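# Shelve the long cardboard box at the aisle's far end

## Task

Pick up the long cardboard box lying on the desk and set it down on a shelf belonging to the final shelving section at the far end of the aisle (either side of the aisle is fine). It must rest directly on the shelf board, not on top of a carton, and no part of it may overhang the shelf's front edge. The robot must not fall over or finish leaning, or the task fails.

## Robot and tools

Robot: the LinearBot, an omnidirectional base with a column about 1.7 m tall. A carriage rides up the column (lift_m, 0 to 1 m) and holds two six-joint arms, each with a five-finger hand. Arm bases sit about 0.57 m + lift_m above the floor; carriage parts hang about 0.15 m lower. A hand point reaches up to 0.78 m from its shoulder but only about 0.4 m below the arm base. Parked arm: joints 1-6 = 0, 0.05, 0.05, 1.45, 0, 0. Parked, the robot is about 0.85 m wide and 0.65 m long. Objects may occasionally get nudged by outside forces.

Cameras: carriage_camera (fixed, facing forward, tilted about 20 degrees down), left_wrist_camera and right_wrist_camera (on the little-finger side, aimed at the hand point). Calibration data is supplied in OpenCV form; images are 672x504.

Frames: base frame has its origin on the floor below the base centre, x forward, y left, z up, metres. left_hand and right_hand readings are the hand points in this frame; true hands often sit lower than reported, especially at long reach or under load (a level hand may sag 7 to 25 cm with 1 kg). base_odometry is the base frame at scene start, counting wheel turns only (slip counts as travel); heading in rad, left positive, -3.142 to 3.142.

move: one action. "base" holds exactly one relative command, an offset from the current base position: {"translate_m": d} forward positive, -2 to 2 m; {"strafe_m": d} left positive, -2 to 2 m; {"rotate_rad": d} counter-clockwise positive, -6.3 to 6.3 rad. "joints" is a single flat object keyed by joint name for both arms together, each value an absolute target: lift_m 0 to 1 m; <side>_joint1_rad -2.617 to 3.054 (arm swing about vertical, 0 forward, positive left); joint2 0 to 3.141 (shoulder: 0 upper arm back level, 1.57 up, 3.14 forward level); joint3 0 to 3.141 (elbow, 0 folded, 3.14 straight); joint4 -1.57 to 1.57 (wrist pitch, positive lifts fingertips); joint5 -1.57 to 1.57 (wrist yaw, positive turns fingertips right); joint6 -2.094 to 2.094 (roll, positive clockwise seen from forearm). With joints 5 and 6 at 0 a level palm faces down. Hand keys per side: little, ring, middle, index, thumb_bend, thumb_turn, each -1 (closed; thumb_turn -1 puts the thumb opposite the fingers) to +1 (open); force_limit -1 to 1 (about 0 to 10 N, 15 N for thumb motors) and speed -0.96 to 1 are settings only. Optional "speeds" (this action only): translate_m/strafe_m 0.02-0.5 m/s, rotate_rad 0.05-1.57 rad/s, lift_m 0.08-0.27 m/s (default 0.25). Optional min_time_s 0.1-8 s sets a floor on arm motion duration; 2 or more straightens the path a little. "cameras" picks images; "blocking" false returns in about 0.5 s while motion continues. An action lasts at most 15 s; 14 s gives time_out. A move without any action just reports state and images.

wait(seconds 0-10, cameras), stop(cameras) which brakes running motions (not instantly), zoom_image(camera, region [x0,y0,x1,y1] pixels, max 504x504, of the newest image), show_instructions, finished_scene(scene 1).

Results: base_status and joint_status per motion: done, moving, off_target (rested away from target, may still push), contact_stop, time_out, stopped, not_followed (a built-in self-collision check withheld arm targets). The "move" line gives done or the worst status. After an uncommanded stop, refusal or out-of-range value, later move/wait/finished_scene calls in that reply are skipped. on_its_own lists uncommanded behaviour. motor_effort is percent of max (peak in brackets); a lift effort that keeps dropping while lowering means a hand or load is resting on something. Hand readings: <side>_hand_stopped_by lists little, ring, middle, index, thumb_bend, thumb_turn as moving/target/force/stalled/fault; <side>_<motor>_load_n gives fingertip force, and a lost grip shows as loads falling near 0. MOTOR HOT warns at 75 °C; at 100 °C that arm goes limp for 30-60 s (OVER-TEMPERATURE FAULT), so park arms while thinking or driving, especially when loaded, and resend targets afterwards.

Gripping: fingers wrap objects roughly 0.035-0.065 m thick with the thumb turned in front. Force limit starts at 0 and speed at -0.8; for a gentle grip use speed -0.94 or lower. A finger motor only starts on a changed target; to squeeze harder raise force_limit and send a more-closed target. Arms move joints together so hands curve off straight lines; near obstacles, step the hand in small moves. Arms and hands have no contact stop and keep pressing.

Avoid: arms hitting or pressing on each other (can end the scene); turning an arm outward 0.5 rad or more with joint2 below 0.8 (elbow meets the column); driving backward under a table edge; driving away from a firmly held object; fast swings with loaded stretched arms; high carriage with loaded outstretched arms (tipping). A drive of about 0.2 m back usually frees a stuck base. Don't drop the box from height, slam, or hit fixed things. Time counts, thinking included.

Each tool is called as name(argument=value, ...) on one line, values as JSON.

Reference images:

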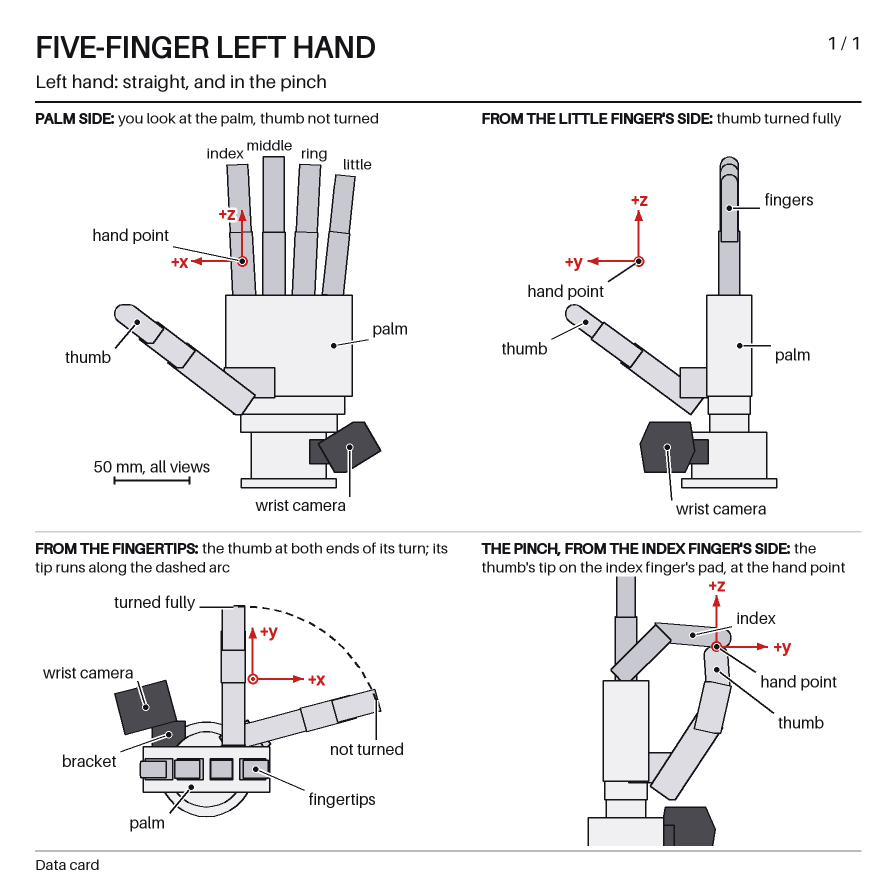

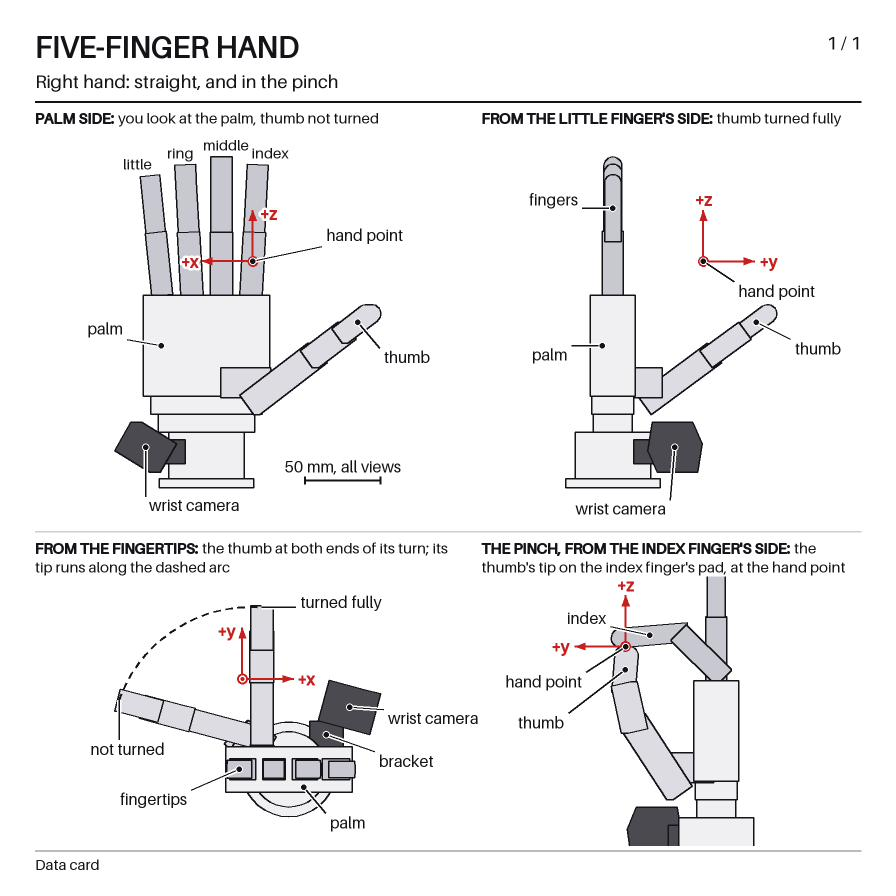

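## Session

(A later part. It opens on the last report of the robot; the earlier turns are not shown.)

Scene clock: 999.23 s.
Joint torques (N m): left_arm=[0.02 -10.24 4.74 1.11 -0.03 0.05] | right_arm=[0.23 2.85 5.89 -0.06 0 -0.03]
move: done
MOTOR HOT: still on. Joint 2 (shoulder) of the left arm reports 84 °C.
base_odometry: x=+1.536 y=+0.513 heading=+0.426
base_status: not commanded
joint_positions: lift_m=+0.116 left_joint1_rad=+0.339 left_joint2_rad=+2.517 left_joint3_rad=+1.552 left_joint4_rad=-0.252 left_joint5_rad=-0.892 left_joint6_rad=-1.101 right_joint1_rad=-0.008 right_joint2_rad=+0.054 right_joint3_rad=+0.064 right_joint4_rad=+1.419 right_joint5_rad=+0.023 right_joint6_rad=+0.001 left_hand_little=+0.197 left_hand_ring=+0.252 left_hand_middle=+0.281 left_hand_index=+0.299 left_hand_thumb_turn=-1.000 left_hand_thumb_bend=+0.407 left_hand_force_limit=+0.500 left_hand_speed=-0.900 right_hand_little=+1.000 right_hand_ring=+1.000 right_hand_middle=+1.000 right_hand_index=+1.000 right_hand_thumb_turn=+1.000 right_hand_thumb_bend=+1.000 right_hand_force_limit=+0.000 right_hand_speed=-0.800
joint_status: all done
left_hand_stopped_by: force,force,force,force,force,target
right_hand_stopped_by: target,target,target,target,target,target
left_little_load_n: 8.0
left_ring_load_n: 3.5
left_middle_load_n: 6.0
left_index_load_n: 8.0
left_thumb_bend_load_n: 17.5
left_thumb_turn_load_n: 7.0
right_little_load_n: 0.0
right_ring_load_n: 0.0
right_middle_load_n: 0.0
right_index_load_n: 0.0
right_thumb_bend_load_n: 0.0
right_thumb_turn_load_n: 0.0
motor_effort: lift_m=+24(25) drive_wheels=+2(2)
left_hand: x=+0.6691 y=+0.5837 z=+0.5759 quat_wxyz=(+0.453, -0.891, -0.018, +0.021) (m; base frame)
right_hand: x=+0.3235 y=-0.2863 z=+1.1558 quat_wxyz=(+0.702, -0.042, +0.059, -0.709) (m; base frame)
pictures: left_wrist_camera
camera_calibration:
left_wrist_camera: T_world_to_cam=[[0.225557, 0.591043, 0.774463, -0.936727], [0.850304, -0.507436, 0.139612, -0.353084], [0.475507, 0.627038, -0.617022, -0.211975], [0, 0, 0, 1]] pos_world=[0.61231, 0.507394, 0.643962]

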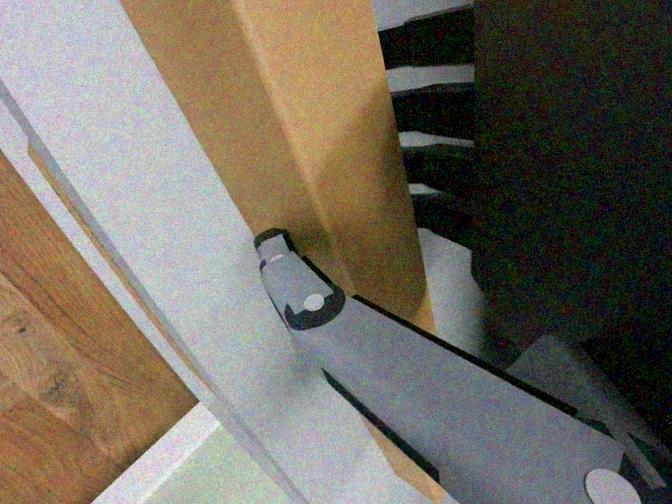

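move(joints={"lift_m": 0.133}, speeds={"lift_m": 0.08})

move(joints={"left_hand_speed": -0.85, "left_hand_little": 1, "left_hand_ring": 1, "left_hand_middle": 1, "left_hand_index": 1, "left_hand_thumb_bend": 1}, cameras=["left_wrist_camera", "carriage_camera"])

Scene clock: 1007.70 s.
Joint torques (N m): left_arm=[0.03 -10.32 4.79 1.03 -0.36 0.05] | right_arm=[0.23 2.81 5.87 -0.06 0 -0.03]
move: done
MOTOR HOT: still on. Joint 2 (shoulder) of the left arm reports 84 °C.
base_odometry: x=+1.536 y=+0.513 heading=+0.426
base_status: not commanded
joint_positions: lift_m=+0.133 left_joint1_rad=+0.339 left_joint2_rad=+2.517 left_joint3_rad=+1.552 left_joint4_rad=-0.249 left_joint5_rad=-0.863 left_joint6_rad=-1.101 right_joint1_rad=-0.008 right_joint2_rad=+0.054 right_joint3_rad=+0.064 right_joint4_rad=+1.419 right_joint5_rad=+0.023 right_joint6_rad=+0.001 left_hand_little=+0.197 left_hand_ring=+0.252 left_hand_middle=+0.281 left_hand_index=+0.299 left_hand_thumb_turn=-1.000 left_hand_thumb_bend=+0.407 left_hand_force_limit=+0.500 left_hand_speed=-0.900 right_hand_little=+1.000 right_hand_ring=+1.000 right_hand_middle=+1.000 right_hand_index=+1.000 right_hand_thumb_turn=+1.000 right_hand_thumb_bend=+1.000 right_hand_force_limit=+0.000 right_hand_speed=-0.800
joint_status: all done
left_hand_stopped_by: force,force,force,force,force,target
right_hand_stopped_by: target,target,target,target,target,target
left_little_load_n: 7.5
left_ring_load_n: 3.0
left_middle_load_n: 6.0
left_index_load_n: 7.5
left_thumb_bend_load_n: 18.5
left_thumb_turn_load_n: 7.5
right_little_load_n: 0.0
right_ring_load_n: 0.0
right_middle_load_n: 0.0
right_index_load_n: 0.0
right_thumb_bend_load_n: 0.0
right_thumb_turn_load_n: 0.0
motor_effort: lift_m=+33(39) drive_wheels=+2(2)
left_hand: x=+0.6724 y=+0.5794 z=+0.5894 quat_wxyz=(+0.442, -0.897, -0.016, +0.014) (m; base frame)
right_hand: x=+0.3235 y=-0.2863 z=+1.1721 quat_wxyz=(+0.702, -0.042, +0.059, -0.709) (m; base frame)
pictures: none

Scene clock: 1010.97 s.
Joint torques (N m): left_arm=[0.02 -10.26 4.74 1.08 -0.36 0.05] | right_arm=[0.23 2.88 5.89 -0.06 0 -0.03]
move: done
MOTOR HOT: still on. Joint 2 (shoulder) of the left arm reports 85 °C.
base_odometry: x=+1.536 y=+0.513 heading=+0.426
base_status: not commanded
joint_positions: lift_m=+0.133 left_joint1_rad=+0.339 left_joint2_rad=+2.517 left_joint3_rad=+1.552 left_joint4_rad=-0.249 left_joint5_rad=-0.862 left_joint6_rad=-1.101 right_joint1_rad=-0.008 right_joint2_rad=+0.054 right_joint3_rad=+0.064 right_joint4_rad=+1.419 right_joint5_rad=+0.023 right_joint6_rad=+0.001 left_hand_little=+1.000 left_hand_ring=+1.000 left_hand_middle=+1.000 left_hand_index=+1.000 left_hand_thumb_turn=-1.000 left_hand_thumb_bend=+1.000 left_hand_force_limit=+0.500 left_hand_speed=-0.850 right_hand_little=+1.000 right_hand_ring=+1.000 right_hand_middle=+1.000 right_hand_index=+1.000 right_hand_thumb_turn=+1.000 right_hand_thumb_bend=+1.000 right_hand_force_limit=+0.000 right_hand_speed=-0.800
joint_status: all done
left_hand_stopped_by: target,target,target,target,target,target
right_hand_stopped_by: target,target,target,target,target,target
left_little_load_n: 0.0
left_ring_load_n: 0.0
left_middle_load_n: 0.0
left_index_load_n: 0.0
left_thumb_bend_load_n: 0.0
left_thumb_turn_load_n: -0.5
right_little_load_n: 0.0
right_ring_load_n: 0.0
right_middle_load_n: 0.0
right_index_load_n: 0.0
right_thumb_bend_load_n: 0.0
right_thumb_turn_load_n: 0.0
motor_effort: lift_m=+33(33) drive_wheels=+2(2)
left_hand: x=+0.6726 y=+0.5792 z=+0.5892 quat_wxyz=(+0.441, -0.897, -0.015, +0.013) (m; base frame)
right_hand: x=+0.3235 y=-0.2863 z=+1.1721 quat_wxyz=(+0.702, -0.042, +0.059, -0.709) (m; base frame)
pictures: carriage_camera, left_wrist_camera
camera_calibration:
carriage_camera: T_world_to_cam=[[0.0674767, -0.995525, -0.0661576, 0.0657754], [-0.342405, 0.0391754, -0.938736, 1.12411], [0.937126, 0.0859954, -0.338229, 0.241584], [0, 0, 0, 1]] pos_world=[0.154068, 0.000668364, 1.14131]
left_wrist_camera: T_world_to_cam=[[0.222726, 0.6087, 0.761496, -0.945881], [0.843046, -0.512515, 0.1631, -0.366166], [0.489557, 0.60565, -0.627313, -0.193576], [0, 0, 0, 1]] pos_world=[0.614134, 0.505331, 0.658574]

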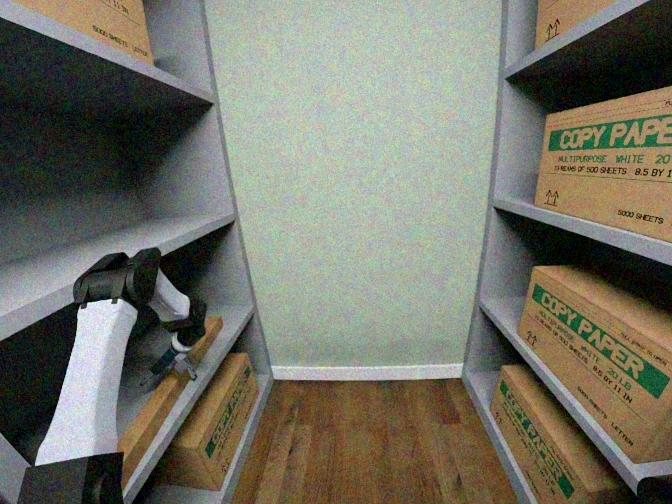

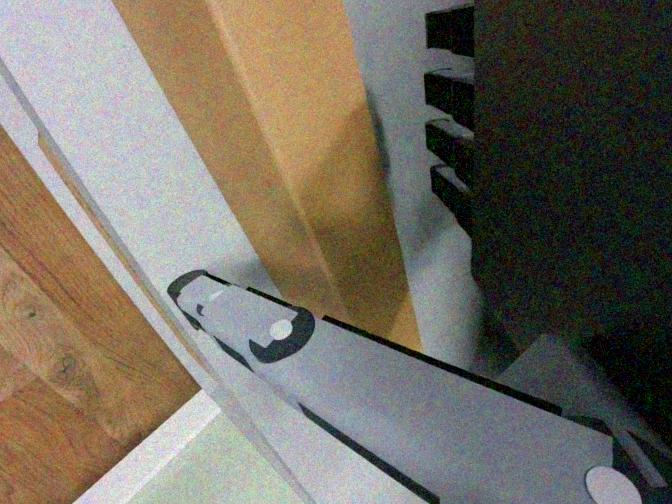

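move(joints={"lift_m": 0.215}, speeds={"lift_m": 0.1}, cameras=["left_wrist_camera", "carriage_camera"])

zoom_image(camera="carriage_camera", region=[60, 240, 280, 504])

Scene clock: 1018.40 s.
Joint torques (N m): left_arm=[0.01 -10.29 4.75 1.04 -0.38 0.05] | right_arm=[0.21 2.92 5.9 -0.06 0 -0.03]
move: done
MOTOR HOT: still on. Joint 2 (shoulder) of the left arm reports 85 °C.
base_odometry: x=+1.536 y=+0.513 heading=+0.426
base_status: not commanded
joint_positions: lift_m=+0.215 left_joint1_rad=+0.339 left_joint2_rad=+2.518 left_joint3_rad=+1.552 left_joint4_rad=-0.245 left_joint5_rad=-0.861 left_joint6_rad=-1.101 right_joint1_rad=-0.008 right_joint2_rad=+0.054 right_joint3_rad=+0.064 right_joint4_rad=+1.419 right_joint5_rad=+0.023 right_joint6_rad=+0.001 left_hand_little=+1.000 left_hand_ring=+1.000 left_hand_middle=+1.000 left_hand_index=+1.000 left_hand_thumb_turn=-1.000 left_hand_thumb_bend=+1.000 left_hand_force_limit=+0.500 left_hand_speed=-0.850 right_hand_little=+1.000 right_hand_ring=+1.000 right_hand_middle=+1.000 right_hand_index=+1.000 right_hand_thumb_turn=+1.000 right_hand_thumb_bend=+1.000 right_hand_force_limit=+0.000 right_hand_speed=-0.800
joint_status: all done
left_hand_stopped_by: target,target,target,target,target,target
right_hand_stopped_by: target,target,target,target,target,target
left_little_load_n: 0.0
left_ring_load_n: 0.0
left_middle_load_n: 0.0
left_index_load_n: 0.0
left_thumb_bend_load_n: 0.0
left_thumb_turn_load_n: 0.0
right_little_load_n: 0.0
right_ring_load_n: 0.0
right_middle_load_n: 0.0
right_index_load_n: 0.0
right_thumb_bend_load_n: 0.5
right_thumb_turn_load_n: 0.0
motor_effort: lift_m=+33(40) drive_wheels=+2(2)
left_hand: x=+0.6734 y=+0.5792 z=+0.6712 quat_wxyz=(+0.441, -0.897, -0.016, +0.012) (m; base frame)
right_hand: x=+0.3235 y=-0.2863 z=+1.2541 quat_wxyz=(+0.702, -0.042, +0.059, -0.709) (m; base frame)
pictures: carriage_camera, left_wrist_camera
camera_calibration:
carriage_camera: T_world_to_cam=[[0.0674767, -0.995525, -0.0661576, 0.0712003], [-0.342405, 0.0391754, -0.938736, 1.20109], [0.937126, 0.0859954, -0.338229, 0.269319], [0, 0, 0, 1]] pos_world=[0.154068, 0.000668364, 1.22331]
left_wrist_camera: T_world_to_cam=[[0.220466, 0.608567, 0.762261, -1.00745], [0.842282, -0.512885, 0.165863, -0.381274], [0.491891, 0.605471, -0.625658, -0.145144], [0, 0, 0, 1]] pos_world=[0.614643, 0.505432, 0.740369]

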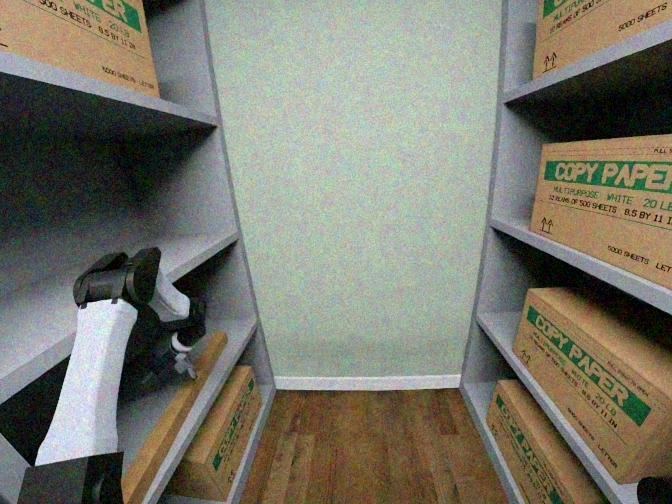

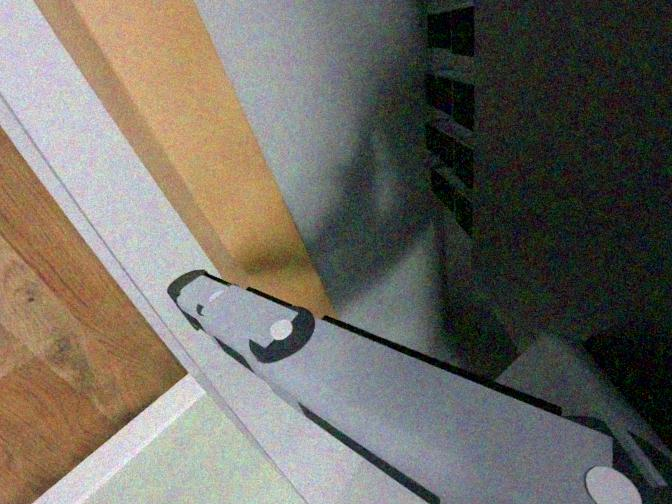

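Scaled by 1.909 from the camera's 672x504 image, which has a finer 960x720 frame.

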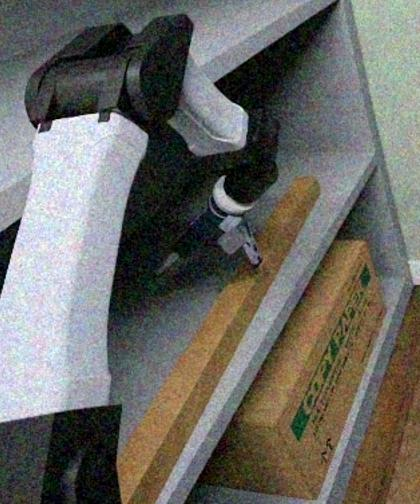

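move(joints={"lift_m": 0.24, "left_joint1_rad": 0.0}, min_time_s=3, cameras=["left_wrist_camera", "carriage_camera"])

zoom_image(camera="carriage_camera", region=[60, 240, 280, 504])

Scene clock: 1029.50 s.
Joint torques (N m): left_arm=[-0.43 -10.32 4.74 1.02 -0.38 0.05] | right_arm=[0.23 2.88 5.89 -0.06 0 -0.03]
move: done
MOTOR HOT: still on. Joint 2 (shoulder) of the left arm reports 85 °C.
base_odometry: x=+1.536 y=+0.513 heading=+0.426
base_status: not commanded
joint_positions: lift_m=+0.240 left_joint1_rad=+0.005 left_joint2_rad=+2.518 left_joint3_rad=+1.552 left_joint4_rad=-0.243 left_joint5_rad=-0.860 left_joint6_rad=-1.101 right_joint1_rad=-0.008 right_joint2_rad=+0.054 right_joint3_rad=+0.064 right_joint4_rad=+1.419 right_joint5_rad=+0.023 right_joint6_rad=+0.001 left_hand_little=+1.000 left_hand_ring=+1.000 left_hand_middle=+1.000 left_hand_index=+1.000 left_hand_thumb_turn=-1.000 left_hand_thumb_bend=+1.000 left_hand_force_limit=+0.500 left_hand_speed=-0.850 right_hand_little=+1.000 right_hand_ring=+1.000 right_hand_middle=+1.000 right_hand_index=+1.000 right_hand_thumb_turn=+1.000 right_hand_thumb_bend=+1.000 right_hand_force_limit=+0.000 right_hand_speed=-0.800
joint_status: all done
left_hand_stopped_by: target,target,target,target,target,target
right_hand_stopped_by: target,target,target,target,target,target
left_little_load_n: 0.0
left_ring_load_n: 0.0
left_middle_load_n: 0.0
left_index_load_n: 0.0
left_thumb_bend_load_n: 0.0
left_thumb_turn_load_n: 0.0
right_little_load_n: 0.0
right_ring_load_n: 0.0
right_middle_load_n: 0.0
right_index_load_n: 0.0
right_thumb_bend_load_n: -0.5
right_thumb_turn_load_n: 0.0
motor_effort: lift_m=+33(40) drive_wheels=+2(2)
left_hand: x=+0.7366 y=+0.4172 z=+0.6961 quat_wxyz=(+0.437, -0.887, +0.133, -0.063) (m; base frame)
right_hand: x=+0.3235 y=-0.2863 z=+1.2791 quat_wxyz=(+0.702, -0.042, +0.059, -0.709) (m; base frame)
pictures: carriage_camera, left_wrist_camera
camera_calibration:
carriage_camera: T_world_to_cam=[[0.0674767, -0.995525, -0.0661576, 0.0728542], [-0.342405, 0.0391754, -0.938736, 1.22456], [0.937126, 0.0859954, -0.338229, 0.277774], [0, 0, 0, 1]] pos_world=[0.154068, 0.000668364, 1.24831]
left_wrist_camera: T_world_to_cam=[[0.406837, 0.502786, 0.762686, -1.03532], [0.627126, -0.760801, 0.167017, -0.260687], [0.664226, 0.410352, -0.624832, -0.108662], [0, 0, 0, 1]] pos_world=[0.656867, 0.366803, 0.765267]

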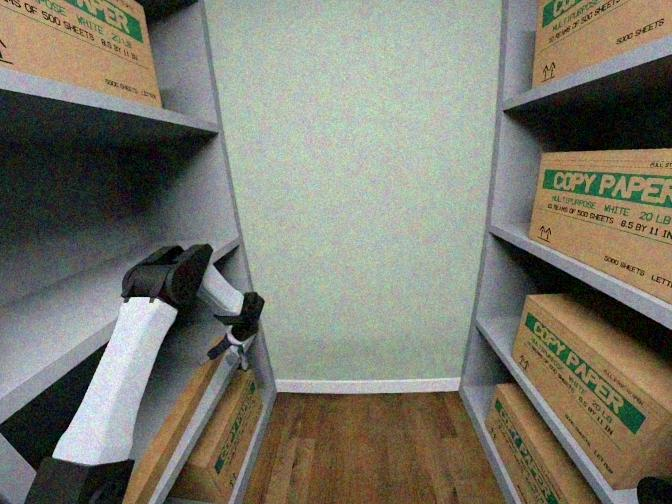

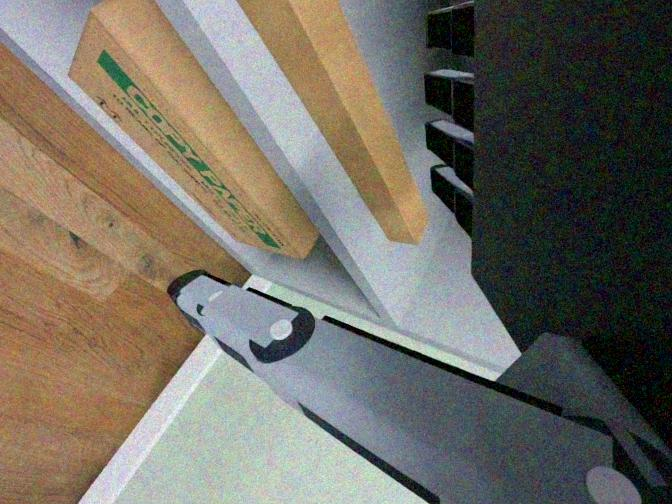

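Scaled by 1.909 from the camera's 672x504 image, which has a finer 960x720 frame.

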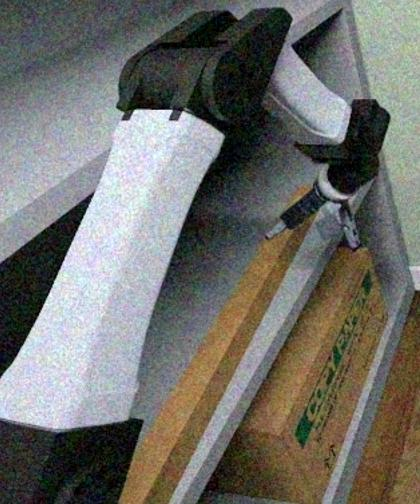

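move(base={"strafe_m": -0.08}, speeds={"strafe_m": 0.15})

move(base={"translate_m": -0.45}, joints={"left_joint1_rad": 0.0, "left_joint2_rad": 1.2, "left_joint3_rad": 0.9, "left_joint4_rad": 0.3, "left_joint5_rad": 0, "left_joint6_rad": 0}, min_time_s=3, speeds={"translate_m": 0.2}, cameras=["carriage_camera", "left_wrist_camera"])

zoom_image(camera="carriage_camera", region=[60, 240, 280, 504])

Scene clock: 1049.87 s.
Joint torques (N m): left_arm=[-0.06 -10.29 4.68 1.02 -0.38 0.05] | right_arm=[0.18 2.86 5.89 -0.06 0 -0.03]
move: done
MOTOR HOT: still on. Joint 2 (shoulder) of the left arm reports 86 °C.
base_odometry: x=+1.569 y=+0.440 heading=+0.427
base_status: done
joint_positions: lift_m=+0.240 left_joint1_rad=-0.001 left_joint2_rad=+2.518 left_joint3_rad=+1.552 left_joint4_rad=-0.243 left_joint5_rad=-0.860 left_joint6_rad=-1.101 right_joint1_rad=-0.008 right_joint2_rad=+0.054 right_joint3_rad=+0.064 right_joint4_rad=+1.418 right_joint5_rad=+0.023 right_joint6_rad=+0.001 left_hand_little=+1.000 left_hand_ring=+1.000 left_hand_middle=+1.000 left_hand_index=+1.000 left_hand_thumb_turn=-1.000 left_hand_thumb_bend=+1.000 left_hand_force_limit=+0.500 left_hand_speed=-0.850 right_hand_little=+1.000 right_hand_ring=+1.000 right_hand_middle=+1.000 right_hand_index=+1.000 right_hand_thumb_turn=+1.000 right_hand_thumb_bend=+1.000 right_hand_force_limit=+0.000 right_hand_speed=-0.800
joint_status: not commanded
left_hand_stopped_by: target,target,target,target,target,target
right_hand_stopped_by: target,target,target,target,target,target
left_little_load_n: 0.0
left_ring_load_n: -0.5
left_middle_load_n: 0.0
left_index_load_n: -0.5
left_thumb_bend_load_n: 0.0
left_thumb_turn_load_n: 0.0
right_little_load_n: 0.0
right_ring_load_n: 0.0
right_middle_load_n: 0.0
right_index_load_n: 0.0
right_thumb_bend_load_n: 0.0
right_thumb_turn_load_n: 0.0
motor_effort: lift_m=+33(34) drive_wheels=-4(9)
left_hand: x=+0.7373 y=+0.4143 z=+0.6962 quat_wxyz=(+0.437, -0.887, +0.136, -0.064) (m; base frame)
right_hand: x=+0.3236 y=-0.2862 z=+1.2790 quat_wxyz=(+0.702, -0.042, +0.059, -0.708) (m; base frame)
pictures: none

Scene clock: 1053.20 s.
Joint torques (N m): left_arm=[-0.03 -4.71 6.22 2.62 0.22 0.19] | right_arm=[0.18 2.88 5.89 -0.05 0 -0.03]
move: done
MOTOR HOT: still on. Joint 2 (shoulder) of the left arm reports 85 °C.
base_odometry: x=+1.159 y=+0.254 heading=+0.426
base_status: done
joint_positions: lift_m=+0.240 left_joint1_rad=-0.001 left_joint2_rad=+1.217 left_joint3_rad=+0.912 left_joint4_rad=+0.285 left_joint5_rad=-0.009 left_joint6_rad=-0.013 right_joint1_rad=-0.008 right_joint2_rad=+0.054 right_joint3_rad=+0.064 right_joint4_rad=+1.417 right_joint5_rad=+0.023 right_joint6_rad=+0.001 left_hand_little=+1.000 left_hand_ring=+1.000 left_hand_middle=+1.000 left_hand_index=+1.000 left_hand_thumb_turn=-1.000 left_hand_thumb_bend=+1.000 left_hand_force_limit=+0.500 left_hand_speed=-0.850 right_hand_little=+1.000 right_hand_ring=+1.000 right_hand_middle=+1.000 right_hand_index=+1.000 right_hand_thumb_turn=+1.000 right_hand_thumb_bend=+1.000 right_hand_force_limit=+0.000 right_hand_speed=-0.800
joint_status: all done
left_hand_stopped_by: target,target,target,target,target,target
right_hand_stopped_by: target,target,target,target,target,target
left_little_load_n: 0.0
left_ring_load_n: 0.0
left_middle_load_n: 0.0
left_index_load_n: 0.0
left_thumb_bend_load_n: 0.0
left_thumb_turn_load_n: 0.0
right_little_load_n: 0.0
right_ring_load_n: 0.0
right_middle_load_n: 0.0
right_index_load_n: 0.0
right_thumb_bend_load_n: 0.0
right_thumb_turn_load_n: 0.0
motor_effort: lift_m=+33(33) drive_wheels=-5(14)
left_hand: x=+0.6721 y=+0.2815 z=+1.1108 quat_wxyz=(+0.494, -0.510, +0.500, -0.496) (m; base frame)
right_hand: x=+0.3238 y=-0.2862 z=+1.2790 quat_wxyz=(+0.702, -0.042, +0.059, -0.708) (m; base frame)
pictures: carriage_camera, left_wrist_camera
camera_calibration:
carriage_camera: T_world_to_cam=[[0.0674767, -0.995525, -0.0661576, 0.0728542], [-0.342405, 0.0391754, -0.938736, 1.22456], [0.937126, 0.0859954, -0.338229, 0.277774], [0, 0, 0, 1]] pos_world=[0.154068, 0.000668364, 1.24831]
left_wrist_camera: T_world_to_cam=[[0.0306681, -0.225893, 0.973669, -1.03348], [-0.533788, -0.827287, -0.175119, 0.786305], [0.845062, -0.514362, -0.14595, -0.144251], [0, 0, 0, 1]] pos_world=[0.573316, 0.342846, 1.12291]

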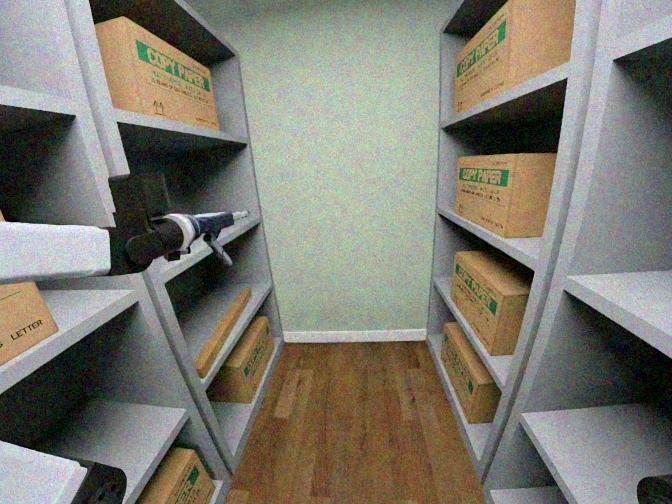

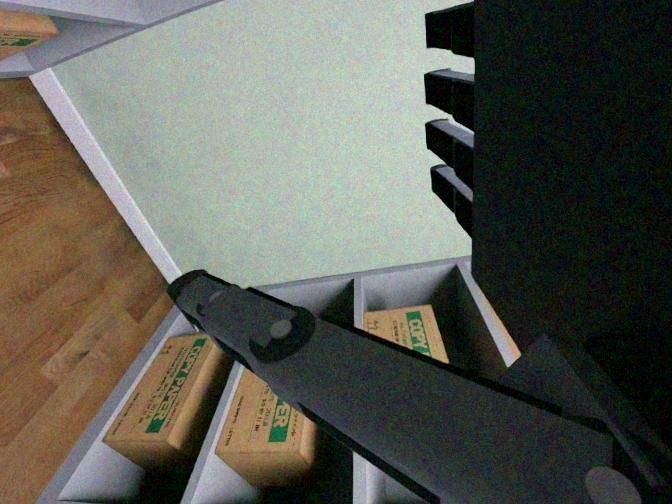

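Scaled by 1.909 from the camera's 672x504 image, which has a finer 960x720 frame.

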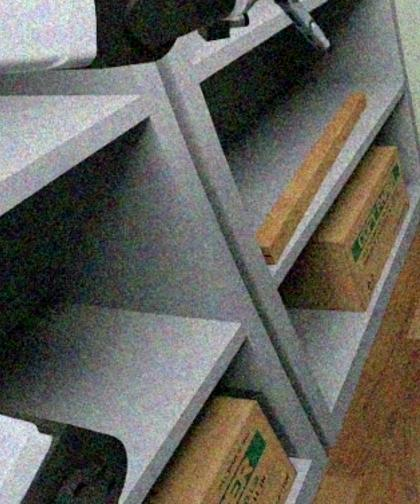

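zoom_image(camera="carriage_camera", region=[170, 320, 240, 390])

Scaled by 7.200 from the camera's 672x504 image, which has a finer 960x720 frame.

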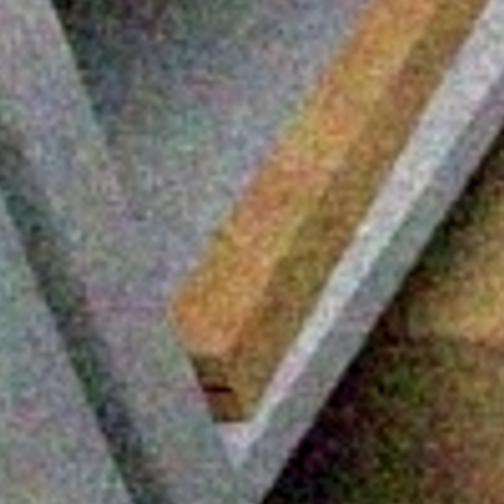

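finished_scene()

The scene is finished: the task was done.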